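# Seat the upright loose cup onto the empty fixture's plug

## Task

Find the free cup whose wide opening faces upward and place it, wide opening downward, over the uncovered plug of the fixture that has no cup, pushing it fully down. Cups already sitting on the other fixtures must still be seated there at the end. Open the hand and release the cup once it is in place.

## Robot and tools

Robot: two arms on a table. left_arm carries a five-finger left hand and stands on the +y side, with its base near (-0.023, +0.228, +0.008) m. right_arm carries a right hand, with its base near (+0.016, -0.313, +0.046) m. Arm names do not match image sides. A camera stand is behind the arms. Cameras: cam_high, cam_low, cam_left_wrist, cam_right_wrist, each 896x504.

Scene frame: origin at table-top height, halfway between the nominal bases. +z is up, +x points out over the table, +y points toward left_arm. Positions are in metres. Each arm has a hand point that moves with the palm, about 0.15 m out from the wrist. Its +z runs along the straight fingers and its +y points out of the palm. On the right hand +x points across the palm away from the thumb; on the left hand it points toward the thumb. Straight fingertips reach 0.06 to 0.07 m past the point along +z, and the finger line lies 0.06 m behind it along -y. A wrist bracket on the little-finger side can strike objects.

A row is 28 numbers, each in [-1, 1], always for both arms. Numbers 0-13 are left_arm: dx, dy, dz, rx, ry, rz, then thumb_turn, thumb_bend, index, middle, ring, little, force_limit, speed. Numbers 14-27 are right_arm in the same order.

The six pose numbers are offsets, not poses. They are measured from that arm's Hand target as it stood when the action or move began, along that Hand target's own axes. 1.0 equals 0.6 m or 180 degrees. rx, ry, rz together form one rotation vector. Every row of one action or move counts from that same starting Hand target. Sending the same offset again therefore moves the hand further. Six zeros ask the arm to return to its current Hand target.

The hand numbers are absolute targets, not offsets. For the finger motors, -1 is open or straight and +1 is closed or curled. thumb_turn at +1 puts the thumb opposite the fingers. force_limit runs linearly from about 0 N at -1 to 10 N at +1 (15 N for the two thumb motors). speed rises from nearly zero at -1 to full at +0.48 and stays full up to +1. No number means 'unchanged'. To leave a hand as it is, resend the eight hand numbers last sent to it. If nothing has been sent to that hand yet, use its hand_measured six plus its hand_force_limit and hand_speed.

execute_actions: 'actions' is a list of actions. Each action is a list of up to 15 rows, one row per 1/30 s, and lasts 0.5 s. A short action keeps its last row for the remaining steps. 'cameras' lists camera names or ['all']. An empty actions list returns state plus all images.

move: 'target' is one row or a list of up to 15 rows. All rows are offsets from the same starting Hand targets. 'speed' is the top path speed in m/s, from 0.002 to 4.3, default 0.25; turning is capped at twice that in rad/s. It can be one value, or one per target. 'blend' is in metres and rounds the corners between listed targets; 0 means stop at each one. 'blocking': false returns after about 0.5 s while the motion continues. A move lasts at most 10 s and does not avoid obstacles. Its result adds a 'move:' line. This line gives the ending (done, off_target, moving, held, fault) and any limits, where paced means clipped and held means steps were withheld.

wait: 'seconds' from 0 to 10. stop: brakes a running move. zoom_image: 'camera' and 'region' [x0, y0, x1, y1] in pixels, at most 504 by 504, taken from the newest images. show_instructions shows the reference pages. finished_scene (scene 1) ends the run for good.

Results: end_effector_position and end_effector_quat_wxyz are in the scene frame, and 'Hand target' is the pose that later offsets start from. The result also gives joint positions, velocities and torques (torques include gravity). Hand readings come in the row's motor order. hand_measured gives positions. hand_stopped_by gives moving, target, force, stalled or fault. hand_load_n is positive when something pushes a finger open; it falls near 0 when a grip is lost. Motor temperatures are also shown: a MOTOR HOT line appears at 85 °C, and at 100 °C the arm goes limp for 30-60 s.

Control quirks: the commanded orientation is clipped to within 40 degrees of the measured one. Hands often settle 1-3 cm short of the target, usually low, and occasionally 5 cm. If that happens, send the remaining gap as a new offset. Arms can sag when carrying something.

Gripping: with the thumb turned fully in front, the hand closes around objects 0.035-0.065 m thick. For a gentle grip, close at speed -0.94 or lower. To grip harder, raise force_limit and also send a target more closed than hand_measured. To loosen, send a target more open than hand_measured.

Avoid: dropping the cup or releasing it while it moves; fast moves into contact; targets far past a contact, which press hard; striking fixtures or the table; hands touching or squeezing each other; paths close to an arm's own base. Do not knock cups off the other fixtures or push anything off the table. Loose objects may get small random nudges, so check the cameras before finishing.

Each tool is called after "Request:" as name(argument=value, ...) on one line, values as JSON.

Reference images:

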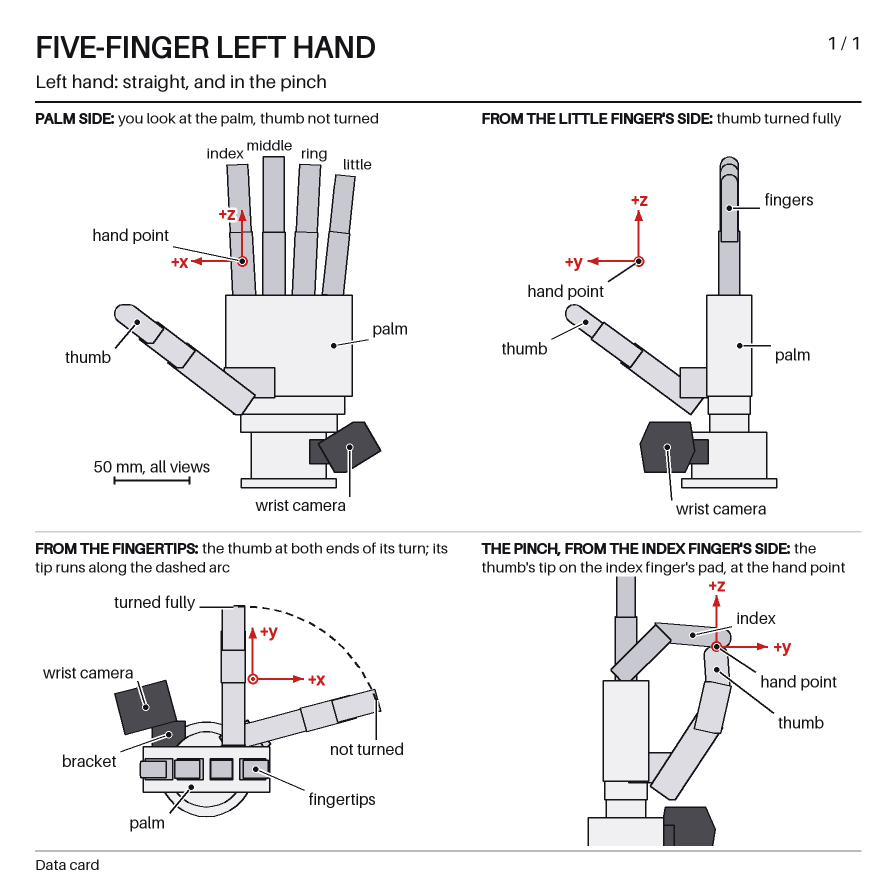

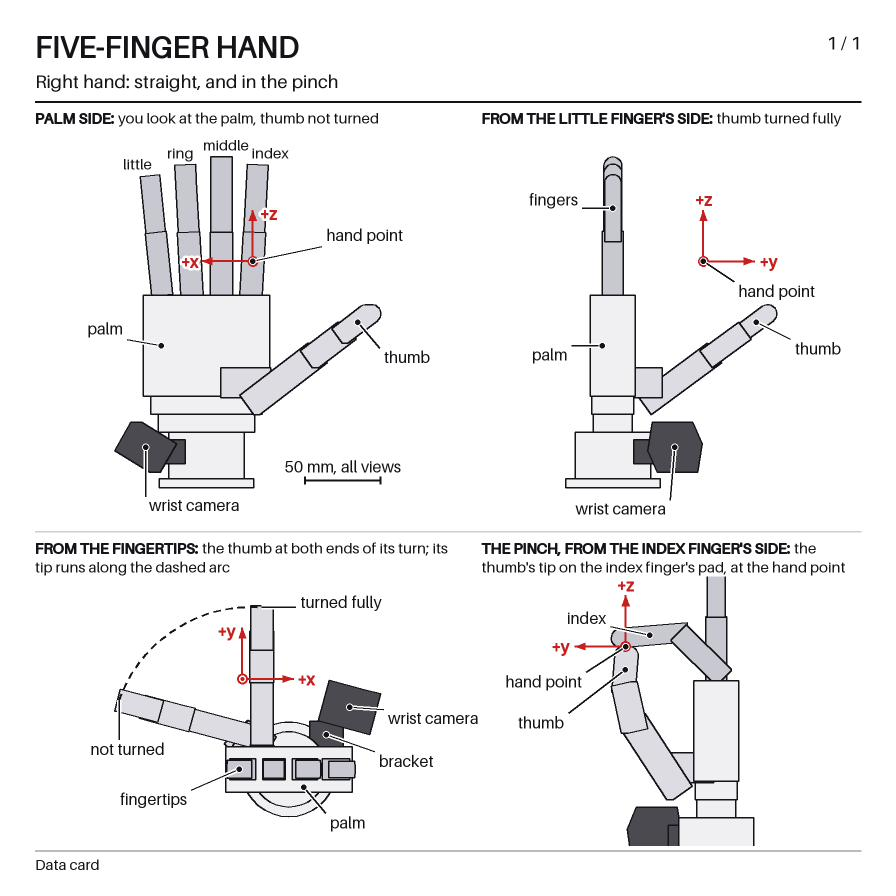

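## Session

Request:
execute_actions(actions=[])

Scene clock: 0.00 s.
left_arm: end_effector_position=(+0.6678, -0.2667, +0.1761) hand_measured=(-1.000, -1.000, -1.000, -1.000, -1.000, -1.000) hand_load_n=(+0.0, +0.0, +0.0, +0.0, +0.0, +0.0) hand_stopped_by=(target, target, target, target, target, target) hand_force_limit=0.00 hand_speed=-0.80 end_effector_quat_wxyz=(+0.014, -0.025, +0.681, -0.732) | right_arm: end_effector_position=(+0.7596, -0.3528, +0.3650) hand_measured=(-1.000, -1.000, -1.000, -1.000, -1.000, -1.000) hand_load_n=(+0.0, +0.0, +0.0, +0.0, +0.0, +0.0) hand_stopped_by=(target, target, target, target, target, target) hand_force_limit=0.00 hand_speed=-0.80 end_effector_quat_wxyz=(-0.028, +0.781, -0.492, +0.383)
Joint positions: left_arm=[-0.403 2.379 2 0.546 1.118 -0.167] | right_arm=[0.043 2.079 2.416 -1.194 0.37 -0.54]
Joint velocities: within noise
Joint torques (N m): no reading
Motor temperatures (°C): left_arm=[37 31 28 30 28 32] | right_arm=[28 31 34 36 29 30]
Heat: left arm: hottest waist 37 °C; right arm: hottest wrist pitch 36 °C.
Hand target: left_arm +0.6715, -0.2682, +0.1781; +0.018, -0.020, +0.679, -0.734 | right_arm +0.7626, -0.3527, +0.3779; -0.036, +0.776, -0.492, +0.394

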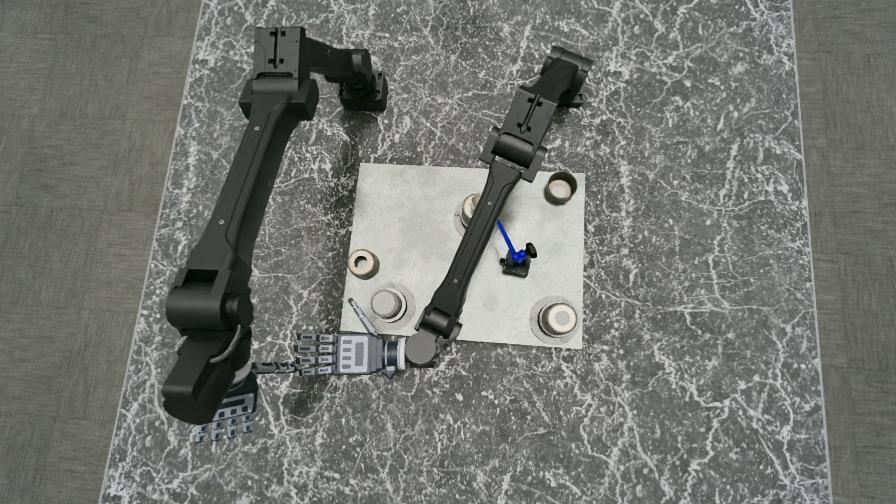

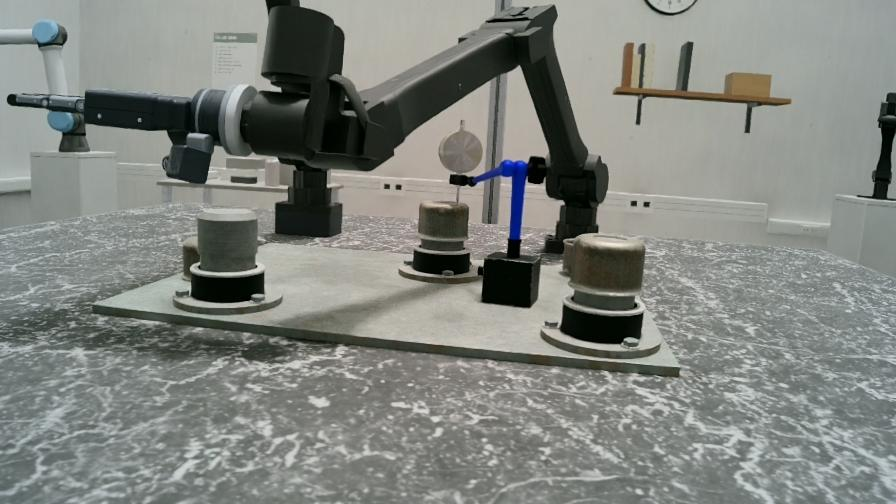

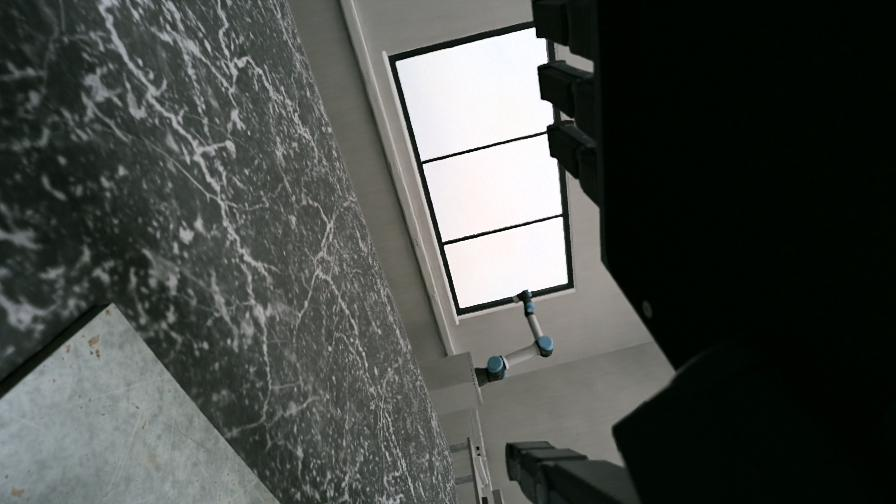

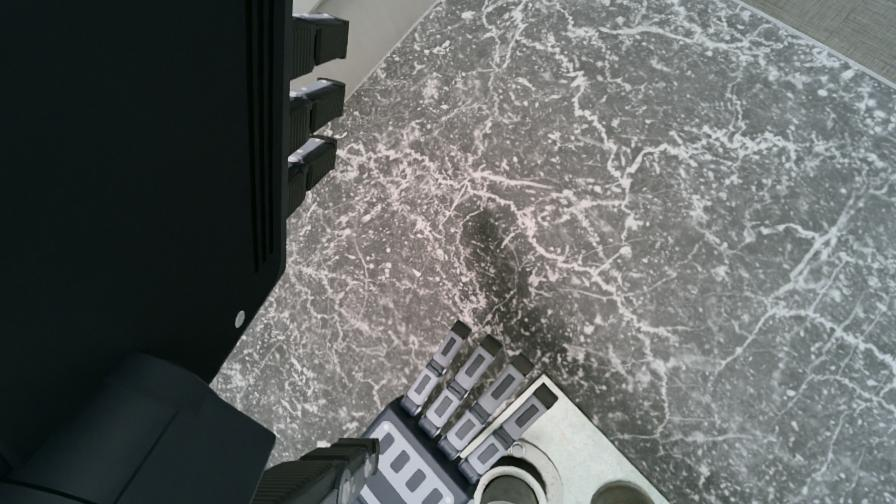

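Request:
zoom_image(camera="cam_high", region=[330, 150, 610, 360])

Request:
zoom_image(camera="cam_high", region=[520, 150, 600, 230])

Request:
zoom_image(camera="cam_high", region=[330, 230, 430, 330])

Request:
zoom_image(camera="cam_low", region=[80, 150, 400, 350])

Request:
zoom_image(camera="cam_low", region=[400, 150, 700, 380])

Scaled by 1.800 from the camera's 896x504 image, which has a finer 1280x720 frame.

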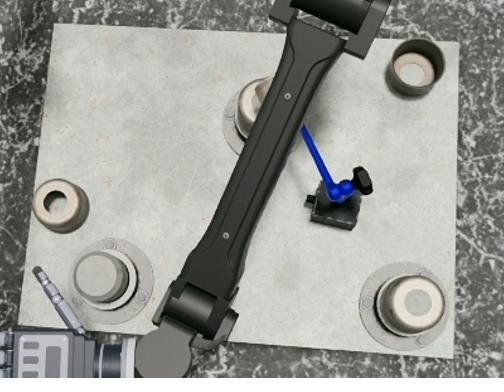

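Scaled by 6.300 from the camera's 896x504 image, which has a finer 1280x720 frame.

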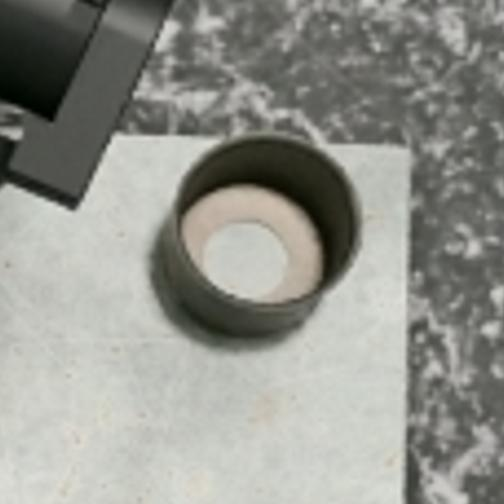

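Scaled by 5.040 from the camera's 896x504 image, which has a finer 1280x720 frame.

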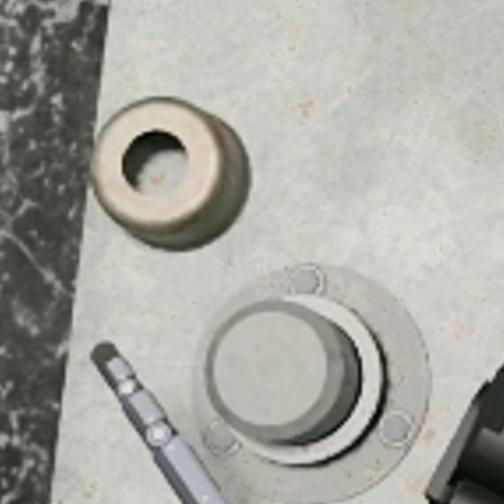

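Scaled by 1.575 from the camera's 896x504 image, which has a finer 1280x720 frame.

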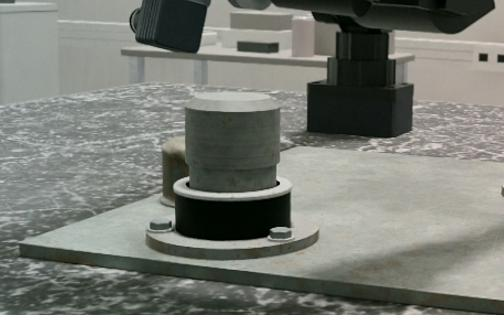

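Scaled by 1.680 from the camera's 896x504 image, which has a finer 1280x720 frame.

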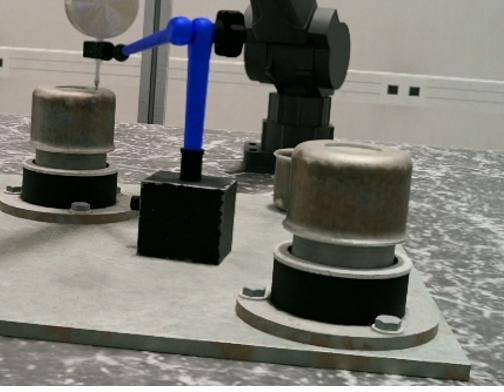

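Request:
zoom_image(camera="cam_high", region=[460, 10, 640, 190])

Request:
zoom_image(camera="cam_high", region=[230, 10, 410, 190])

Request:
zoom_image(camera="cam_high", region=[150, 280, 450, 460])

Scaled by 2.800 from the camera's 896x504 image, which has a finer 1280x720 frame.

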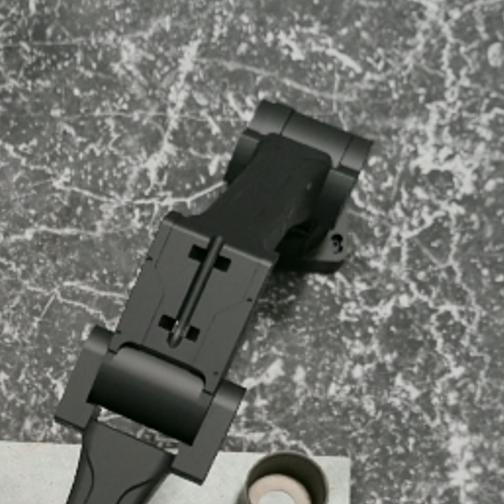

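Scaled by 2.800 from the camera's 896x504 image, which has a finer 1280x720 frame.

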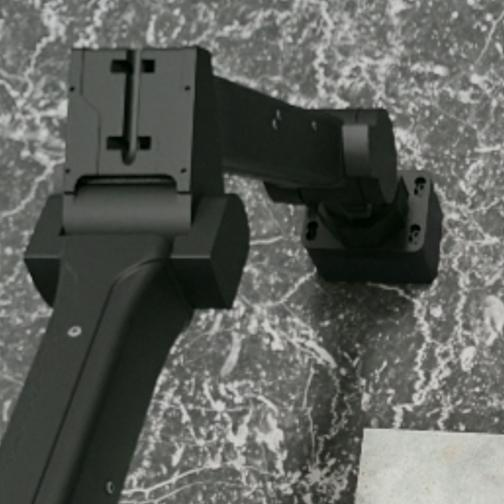

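Scaled by 1.680 from the camera's 896x504 image, which has a finer 1280x720 frame.

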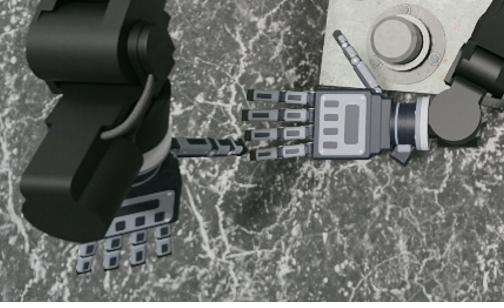

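Request:
move(target=[[0,0,0,0,0,0,-1,-1,-1,-1,-1,-1,0,-0.8,0.1317,0.01,-0.1925,0,0,0,1,-1,-1,-1,-1,-1,0,-0.2],[0.0012,-0.2494,0.0193,0,0,0,-1,-1,-1,-1,-1,-1,0,-0.8,0.1317,0.01,-0.1925,0,0,0,1,-1,-1,-1,-1,-1,0,-0.2],[0.2365,-0.4097,-0.9327,0.0025,-0.499,0.0386,-1,-1,-1,-1,-1,-1,0,-0.8,0.1317,0.01,-0.1925,0,0,0,1,-1,-1,-1,-1,-1,0,-0.2]], blend=0.03, speed=0.25, cameras=["all"])

Scene clock: 32.60 s.
left_arm: end_effector_position=(+0.5028, +0.2948, +0.3838) hand_measured=(-1.000, -1.000, -1.000, -1.000, -1.000, -1.000) hand_load_n=(-0.5, +0.0, +0.0, +0.0, +0.0, +0.0) hand_stopped_by=(target, target, target, target, target, target) hand_force_limit=0.00 hand_speed=-0.80 end_effector_quat_wxyz=(+0.529, -0.491, +0.463, -0.514) | right_arm: end_effector_position=(+0.6996, -0.3764, +0.4903) hand_measured=(+1.000, -1.000, -1.000, -1.000, -1.000, -1.000) hand_load_n=(+0.0, +0.0, +0.0, +0.0, +0.0, +0.0) hand_stopped_by=(target, target, target, target, target, target) hand_force_limit=0.00 hand_speed=-0.20 end_effector_quat_wxyz=(-0.035, +0.777, -0.492, +0.392)
Joint positions: left_arm=[0.26 1.047 0.834 0.304 0.226 -0.036] | right_arm=[0.009 2.132 2.887 -1.579 0.346 -0.567]
Joint torques (N m): left_arm=[0.44 -6.48 8.69 1.5 -0.16 0.04] | right_arm=[-1.96 -12.98 10.5 0.72 0.25 -0.09]
Motor temperatures (°C): left_arm=[37 35 34 30 28 32] | right_arm=[28 34 40 36 29 30]
Heat: left arm: hottest waist 37 °C; right arm: hottest elbow 40 °C.
Hand target: left_arm +0.4996, +0.3003, +0.3800; +0.532, -0.495, +0.465, -0.506 | right_arm +0.6999, -0.3798, +0.5000; -0.036, +0.776, -0.492, +0.394
Off the commanded pose: left_arm 0.008 m, 1 deg | right_arm 0.010 m, 0 deg.
elbow stopped short (right arm): the move would have taken joint 3 (elbow) straighter than the controller allows.
move: done

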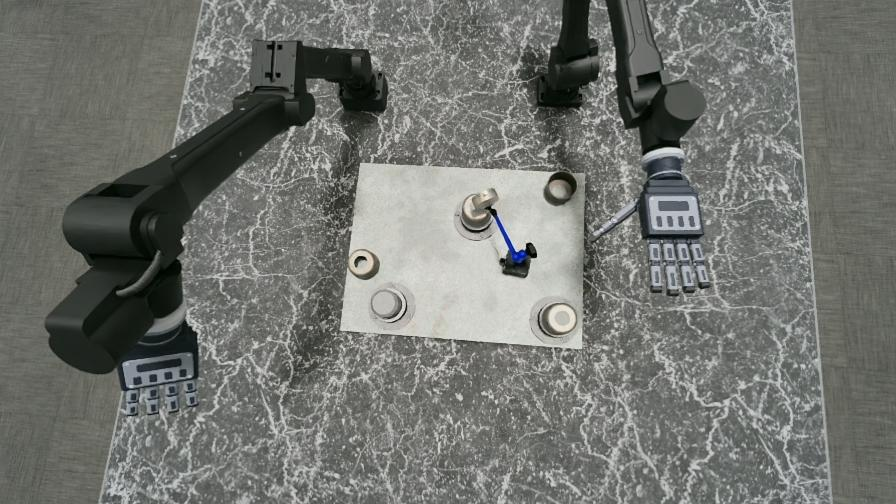

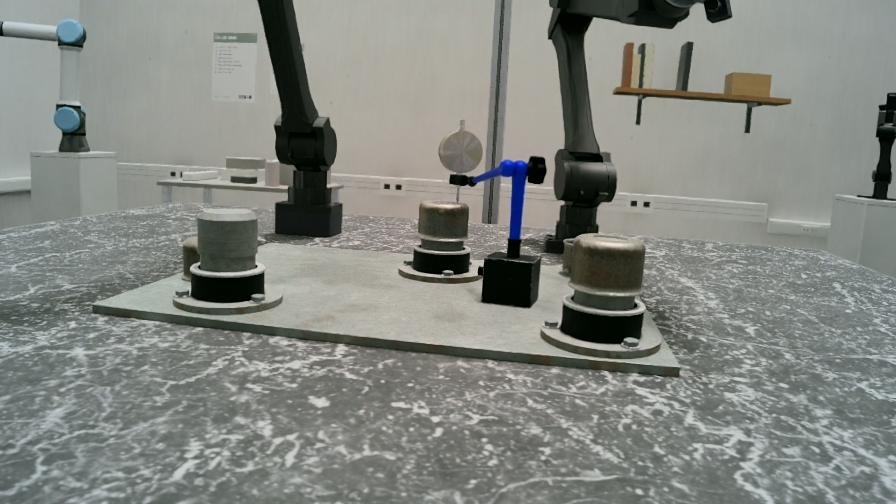

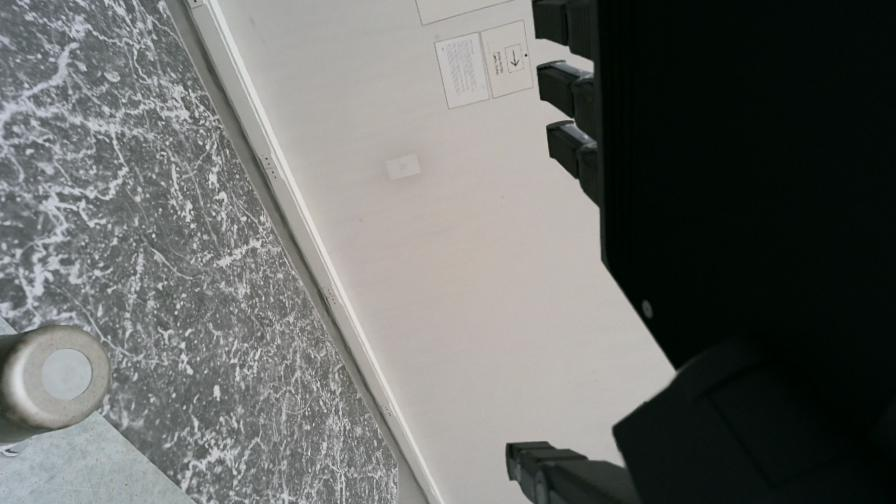

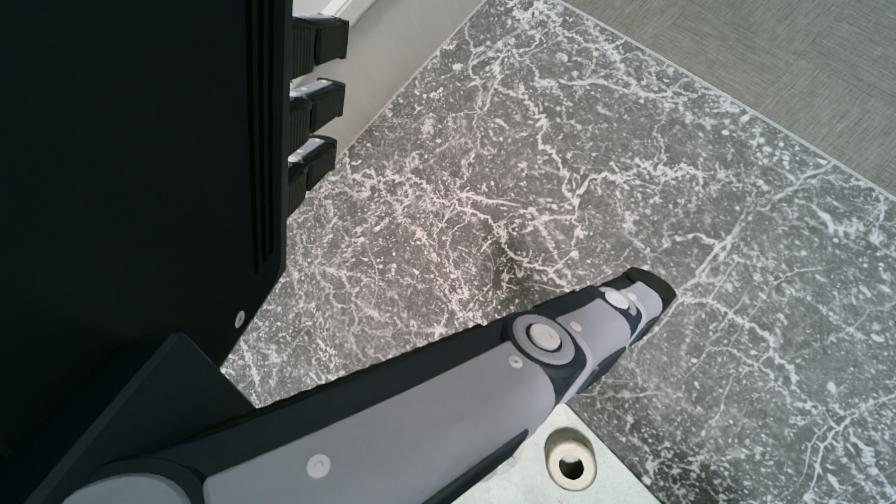

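Request:
zoom_image(camera="cam_high", region=[530, 160, 600, 230])

Request:
zoom_image(camera="cam_high", region=[340, 240, 440, 340])

Request:
zoom_image(camera="cam_low", region=[150, 190, 310, 330])

Request:
zoom_image(camera="cam_low", region=[530, 210, 690, 370])

Request:
zoom_image(camera="cam_high", region=[440, 160, 620, 360])

Scaled by 7.200 from the camera's 896x504 image, which has a finer 1280x720 frame.

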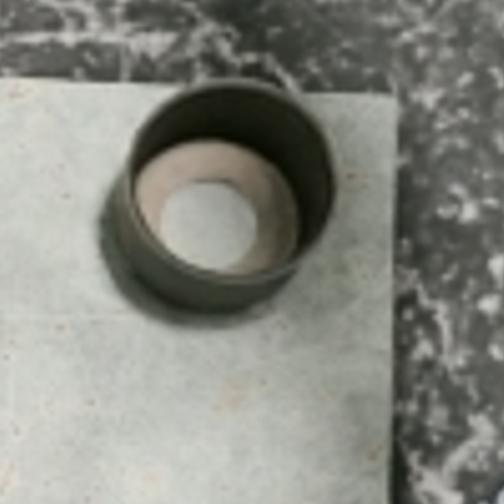

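Scaled by 5.040 from the camera's 896x504 image, which has a finer 1280x720 frame.

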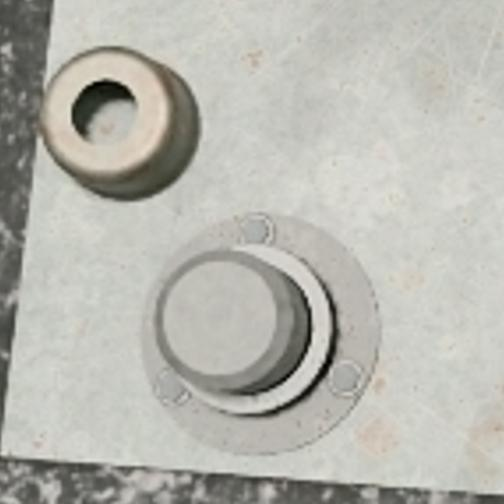

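Scaled by 3.150 from the camera's 896x504 image, which has a finer 1280x720 frame.

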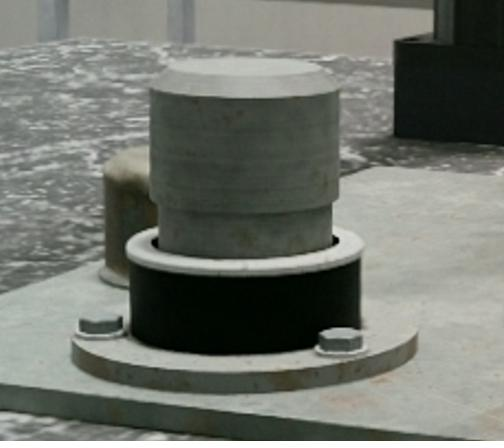

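Scaled by 3.150 from the camera's 896x504 image, which has a finer 1280x720 frame.

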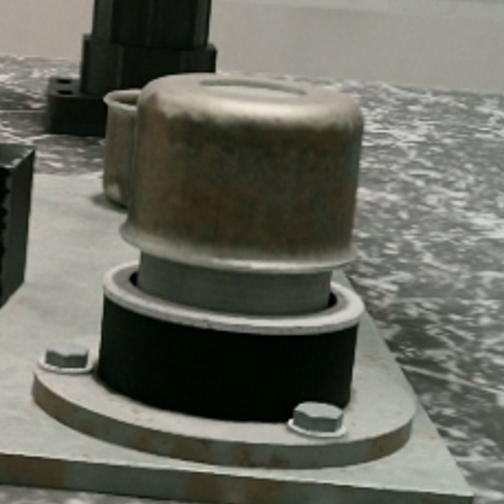

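Scaled by 2.520 from the camera's 896x504 image, which has a finer 1280x720 frame.

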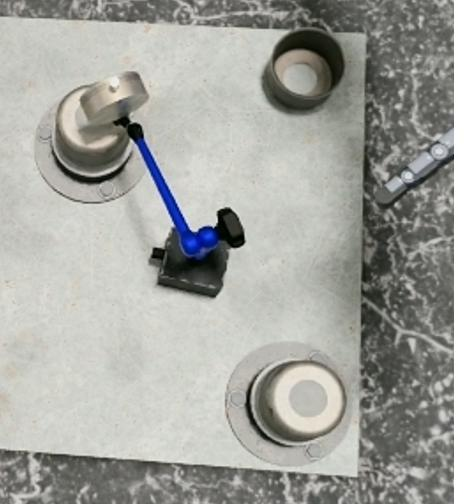

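Request:
move(target=[-0.4755,-0.014,-0.1398,0.0017,-0.277,0.0216,-1,-1,-1,-1,-1,-1,0,-0.8,-0.7155,0.2233,-0.5495,0.5557,0.0149,-0.3522,1,-1,-1,-1,-1,-1,0,-0.2], speed=0.3, cameras=["all"])

Scene clock: 51.23 s.
left_arm: end_effector_position=(+0.3936, +0.5675, +0.3507) hand_measured=(-1.000, -1.000, -1.000, -1.000, -1.000, -1.000) hand_load_n=(+0.0, +0.0, +0.0, +0.0, +0.0, +0.0) hand_stopped_by=(target, target, target, target, target, target) hand_force_limit=0.00 hand_speed=-0.80 end_effector_quat_wxyz=(+0.677, -0.662, +0.224, -0.231) | right_arm: end_effector_position=(+0.3030, -0.0020, +0.4143) hand_measured=(+1.000, -1.000, -1.000, -1.000, -1.000, -1.000) hand_load_n=(+0.0, +0.0, +0.0, +0.0, +0.0, +0.0) hand_stopped_by=(target, target, target, target, target, target) hand_force_limit=0.00 hand_speed=-0.20 end_effector_quat_wxyz=(-0.389, +0.601, +0.385, +0.583)
Joint positions: left_arm=[0.631 1.064 0.804 0.285 -0.274 0.004] | right_arm=[0.792 0.661 0.631 0.011 -0.363 -1.56]
Joint torques (N m): left_arm=[-0.09 -5.42 12.81 2.76 -0.17 0.01] | right_arm=[-0.62 0.79 9.32 2.06 0 -0.11]
Heat: left arm: hottest waist 37 °C; right arm: hottest elbow 41 °C.
Hand target: left_arm +0.3994, +0.5806, +0.3801; +0.696, -0.645, +0.212, -0.233 | right_arm +0.2997, +0.0001, +0.4199; -0.391, +0.589, +0.390, +0.590
Off the commanded pose: left_arm 0.033 m, 3 deg | right_arm 0.007 m, 2 deg.
move: off_target (left_arm)

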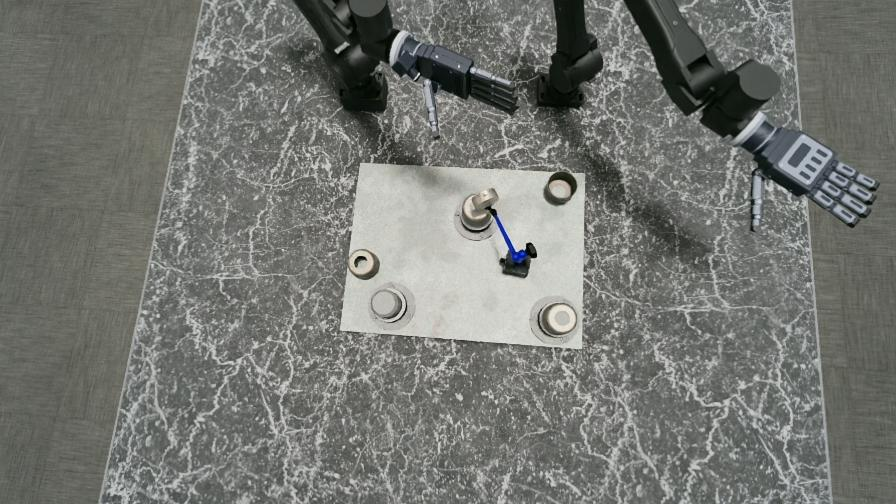

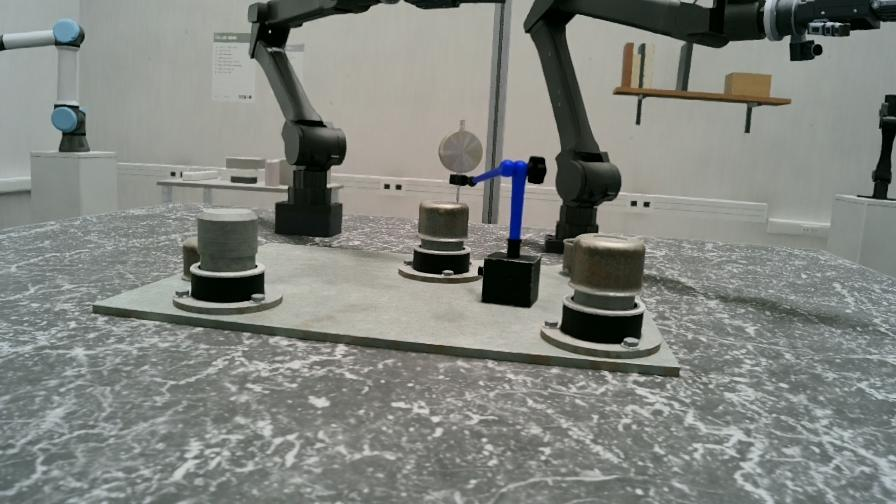

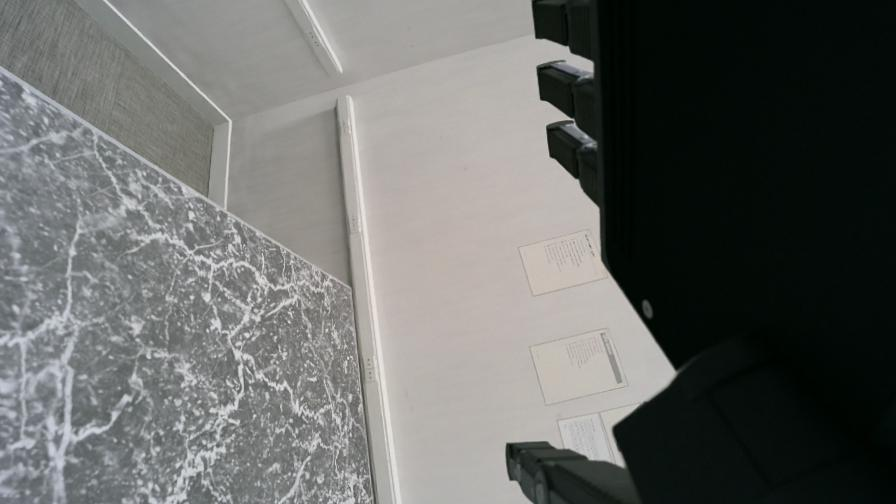

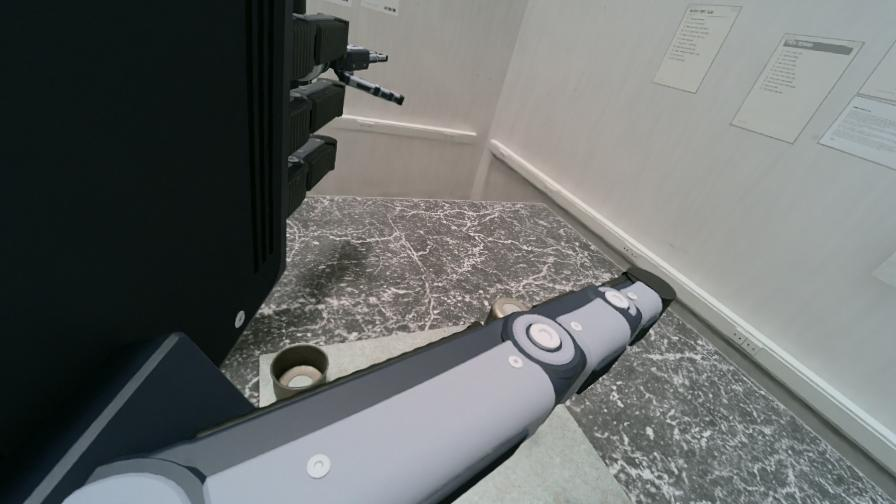

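Request:
move(target=[[0,0,0,0,0,0,-1,-1,-1,-1,-1,-1,0,-0.8,-0.2833,-0.2347,0.0878,0,0,0,1,-1,-1,-1,-1,-1,0,-0.2],[0,0,0,0,0,0,-1,-1,-1,-1,-1,-1,0,-0.8,-0.5333,-0.2347,0.0878,0,0,0,1,-1,-1,-1,-1,-1,0,-0.2]], blend=[0.05, 0], speed=0.25, cameras=["all"])

Scene clock: 58.00 s.
left_arm: end_effector_position=(+0.3936, +0.5675, +0.3507) hand_measured=(-1.000, -1.000, -1.000, -1.000, -1.000, -1.000) hand_load_n=(-0.5, +0.0, +0.0, +0.0, +0.0, +0.0) hand_stopped_by=(target, target, target, target, target, target) hand_force_limit=0.00 hand_speed=-0.80 end_effector_quat_wxyz=(+0.677, -0.662, +0.224, -0.231) | right_arm: end_effector_position=(+0.1931, +0.0972, +0.0972) hand_measured=(+1.000, -1.000, -1.000, -1.000, -1.000, -1.000) hand_load_n=(+0.5, +0.0, +0.0, +0.0, +0.0, +0.0) hand_stopped_by=(target, target, target, target, target, target) hand_force_limit=0.00 hand_speed=-0.20 end_effector_quat_wxyz=(-0.383, +0.604, +0.392, +0.578)
Joint positions: left_arm=[0.631 1.064 0.804 0.285 -0.274 0.004] | right_arm=[1.395 1.858 0.267 1.552 0.238 -1.553]
Joint torques (N m): left_arm=[0.44 -4.89 12.59 2.91 -0.13 0.01] | right_arm=[-0.44 -4.13 2.74 2.09 0.23 -0.11]
Heat: left arm: hottest waist 37 °C; right arm: hottest elbow 41 °C.
Hand target: left_arm +0.3994, +0.5806, +0.3801; +0.696, -0.645, +0.212, -0.233 | right_arm +0.1908, +0.1038, +0.0999; -0.391, +0.589, +0.390, +0.590
Off the commanded pose: left_arm 0.033 m, 3 deg | right_arm 0.007 m, 2 deg.
joint sent to its limit (right arm) — joint 4 (wrist pitch), upper limit. The joint targets still meet the commanded pose.
move: off_target (left_arm)

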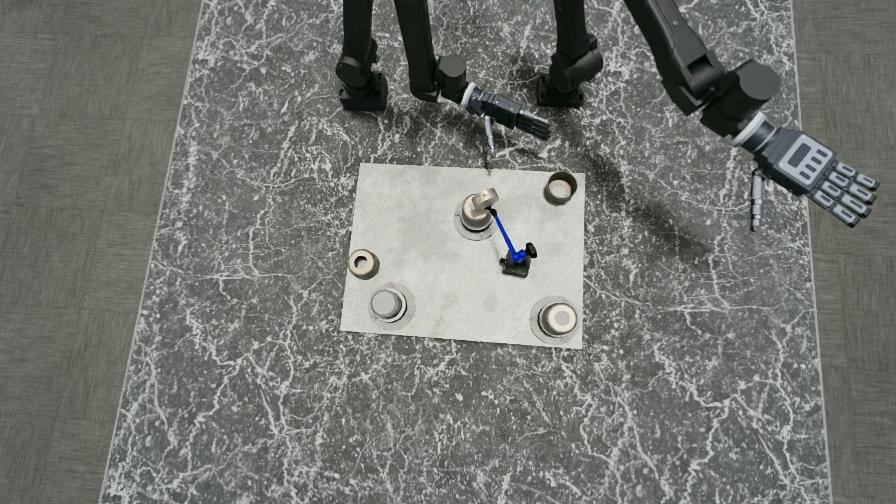

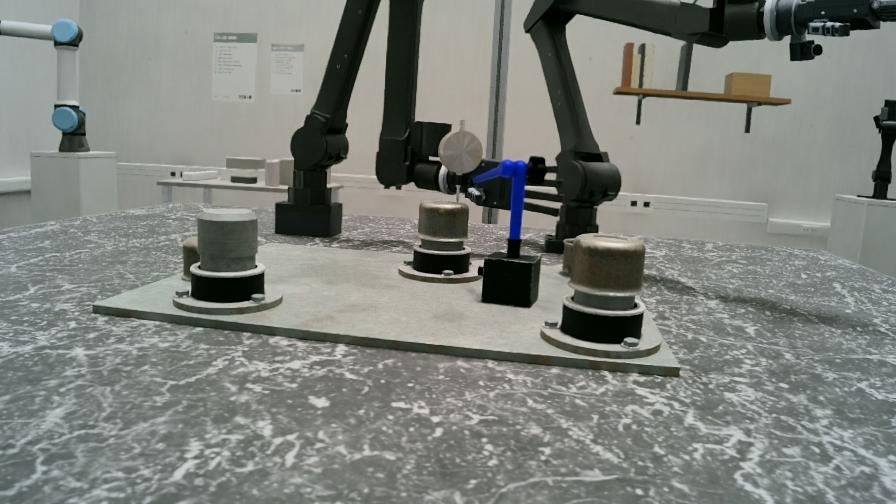

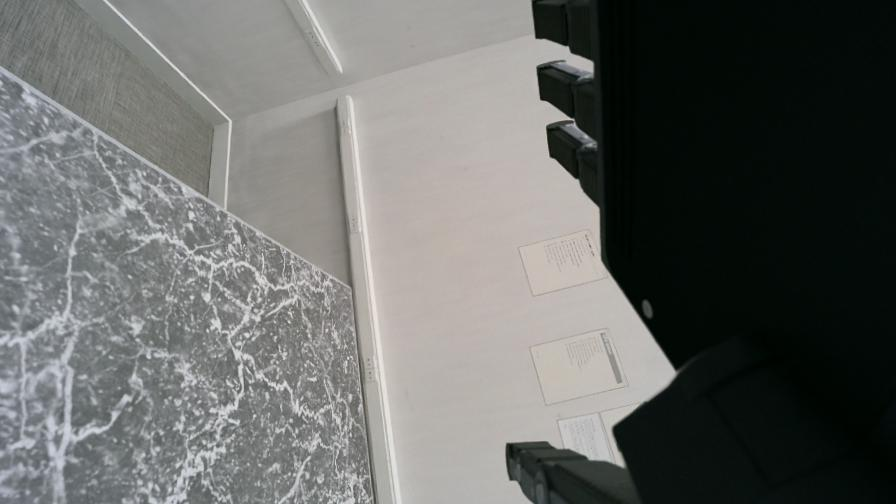

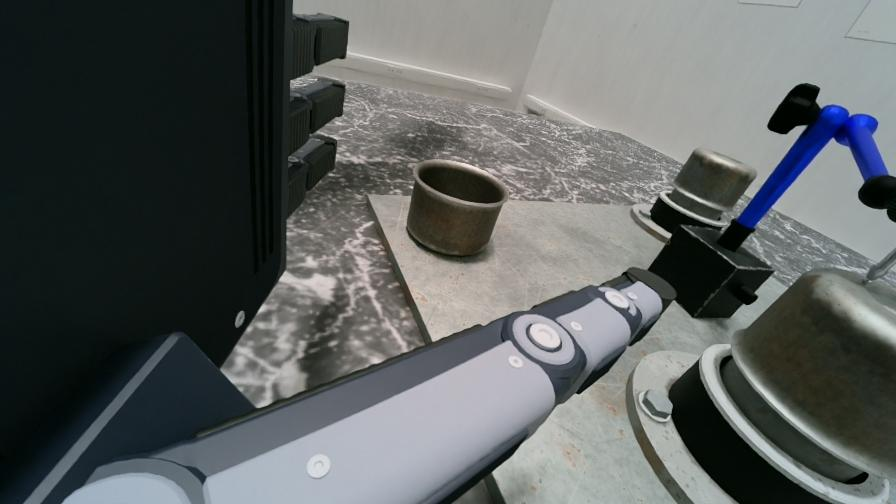

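Request:
zoom_image(camera="cam_high", region=[430, 50, 600, 220])

Request:
zoom_image(camera="cam_low", region=[380, 130, 640, 290])

Request:
zoom_image(camera="cam_right_wrist", region=[250, 0, 754, 420])

Scaled by 2.965 from the camera's 896x504 image, which has a finer 1280x720 frame.

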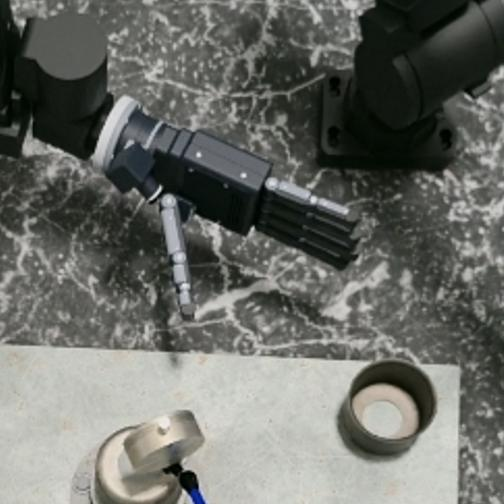

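Scaled by 1.938 from the camera's 896x504 image, which has a finer 1280x720 frame.

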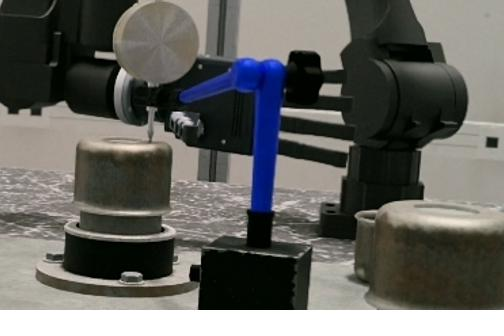

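Scaled by 1.000.

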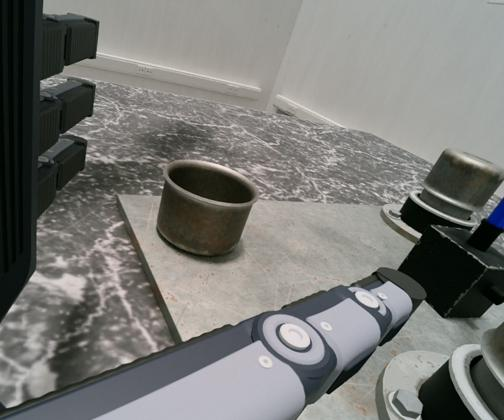

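Request:
zoom_image(camera="cam_high", region=[500, 95, 570, 165])

Request:
zoom_image(camera="cam_high", region=[440, 70, 540, 170])

Scaled by 7.200 from the camera's 896x504 image, which has a finer 1280x720 frame.

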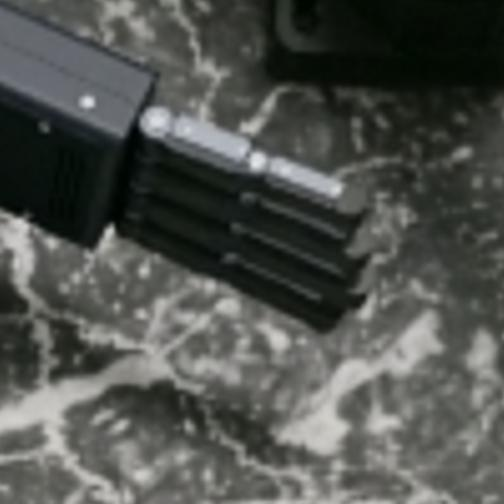

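Scaled by 5.040 from the camera's 896x504 image, which has a finer 1280x720 frame.

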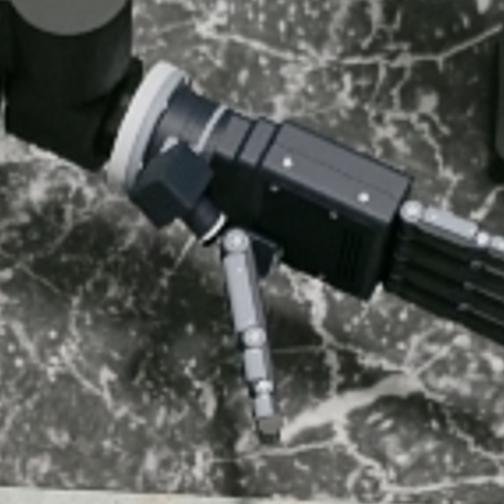

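Request:
zoom_image(camera="cam_low", region=[430, 140, 580, 230])

Scaled by 3.360 from the camera's 896x504 image, which has a finer 1280x720 frame.

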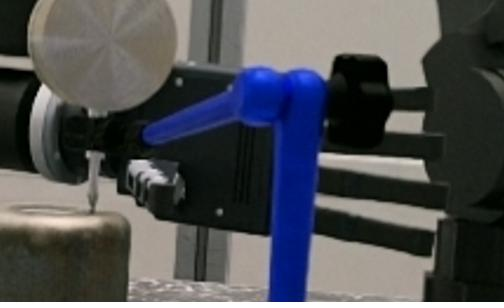

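Request:
move(target=[0,0,0,0,0,0,-1,-1,-1,-1,-1,-1,0,-0.8,-0.0833,0.05,0.0333,0,0,0,1,-1,-1,-1,-1,-1,0,-0.2], speed=0.12, cameras=["cam_high","cam_low","cam_right_wrist"])

Scene clock: 66.80 s.
left_arm: end_effector_position=(+0.3936, +0.5675, +0.3507) hand_measured=(-1.000, -1.000, -1.000, -1.000, -1.000, -1.000) hand_load_n=(+0.0, +0.0, +0.0, +0.0, +0.0, +0.0) hand_stopped_by=(target, target, target, target, target, target) hand_force_limit=0.00 hand_speed=-0.80 end_effector_quat_wxyz=(+0.677, -0.662, +0.224, -0.231) | right_arm: end_effector_position=(+0.2222, +0.1079, +0.0497) hand_measured=(+1.000, -1.000, -1.000, -1.000, -1.000, -1.000) hand_load_n=(+0.5, +0.0, +0.0, +0.0, +0.0, +0.0) hand_stopped_by=(target, target, target, target, target, target) hand_force_limit=0.00 hand_speed=-0.20 end_effector_quat_wxyz=(-0.367, +0.623, +0.409, +0.556)
Joint positions: left_arm=[0.631 1.064 0.804 0.285 -0.274 0.004] | right_arm=[1.296 2.009 0.341 1.554 0.135 -1.553]
Joint torques (N m): left_arm=[0.32 -4.95 12.7 2.86 -0.15 0] | right_arm=[-2.14 -5.36 1.96 2.06 0.02 0.08]
Motor temperatures (°C): left_arm=[37 34 39 30 28 32] | right_arm=[28 34 40 36 29 30]
Heat: left arm: hottest elbow 39 °C; right arm: hottest elbow 40 °C.
Hand target: left_arm +0.3994, +0.5806, +0.3801; +0.696, -0.645, +0.212, -0.233 | right_arm +0.2261, +0.1106, +0.0500; -0.391, +0.589, +0.390, +0.590
Off the commanded pose: left_arm 0.033 m, 3 deg | right_arm 0.005 m, 6 deg.
joint sent to its limit (right arm) — joint 4 (wrist pitch), upper limit. The joint targets are off in orientation, not in position.
move: off_target (left_arm, right_arm)
Images, in order (width x height): cam_high 896x504, cam_low 896x504, cam_right_wrist 896x504.

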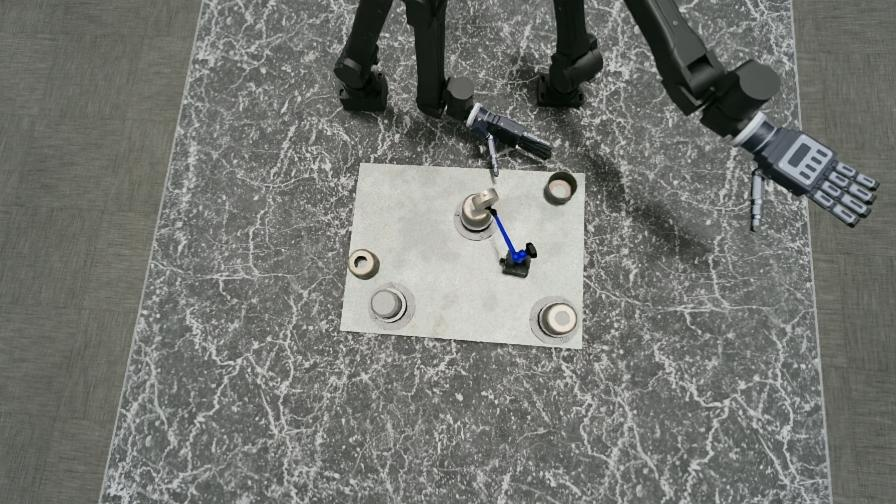

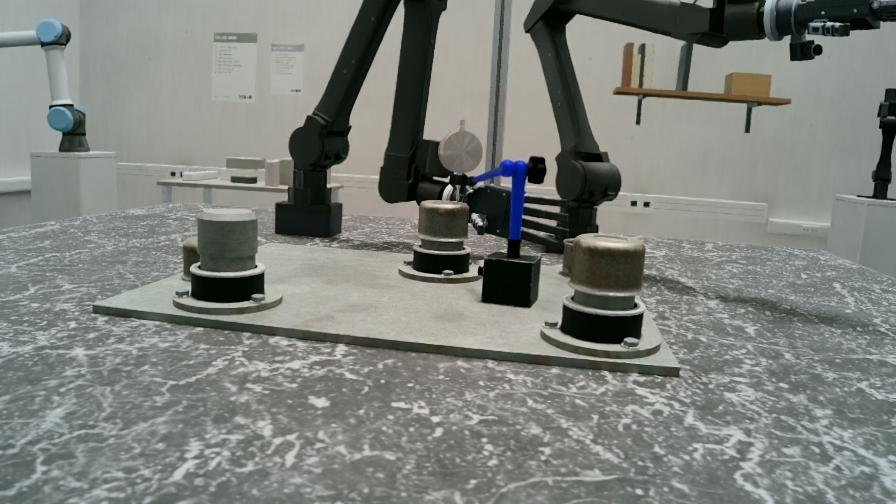

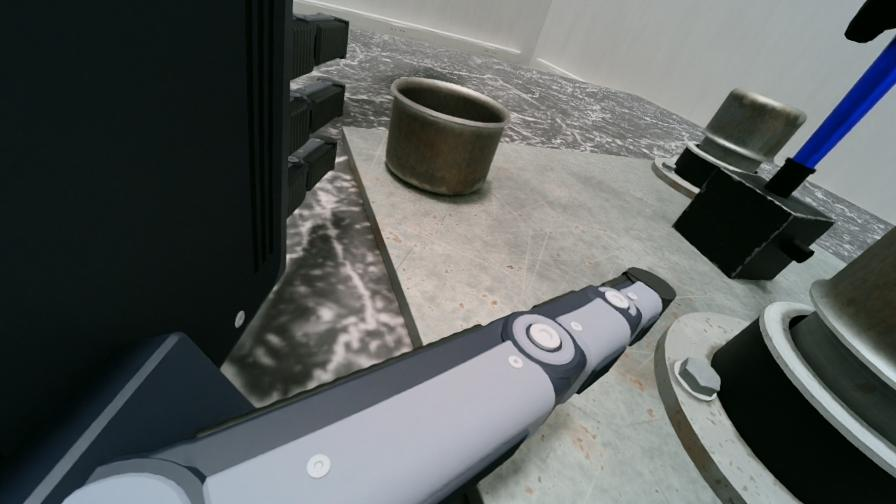

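Request:
zoom_image(camera="cam_low", region=[440, 170, 620, 280])

Request:
zoom_image(camera="cam_high", region=[450, 90, 600, 220])

Request:
zoom_image(camera="cam_right_wrist", region=[260, 0, 700, 340])

Scaled by 2.800 from the camera's 896x504 image, which has a finer 1280x720 frame.

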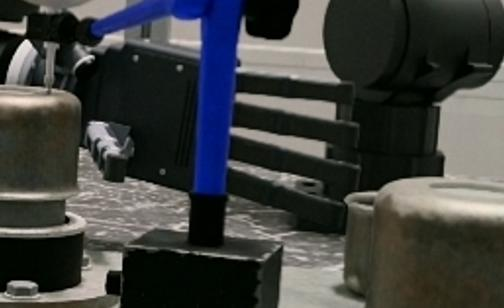

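Scaled by 3.360 from the camera's 896x504 image, which has a finer 1280x720 frame.

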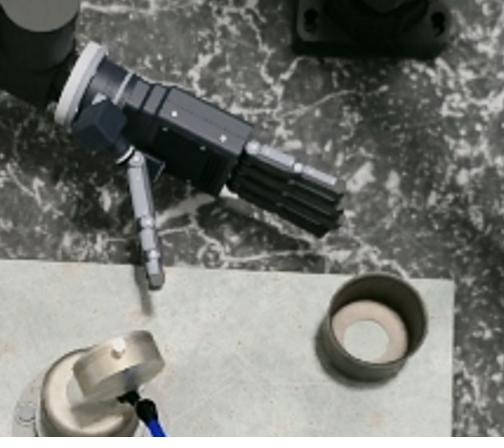

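Scaled by 1.145 from the camera's 896x504 image, which has a finer 1280x720 frame.

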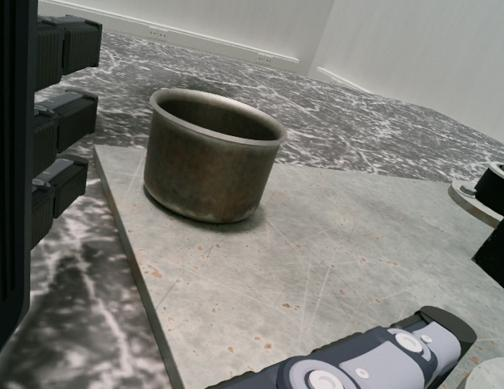

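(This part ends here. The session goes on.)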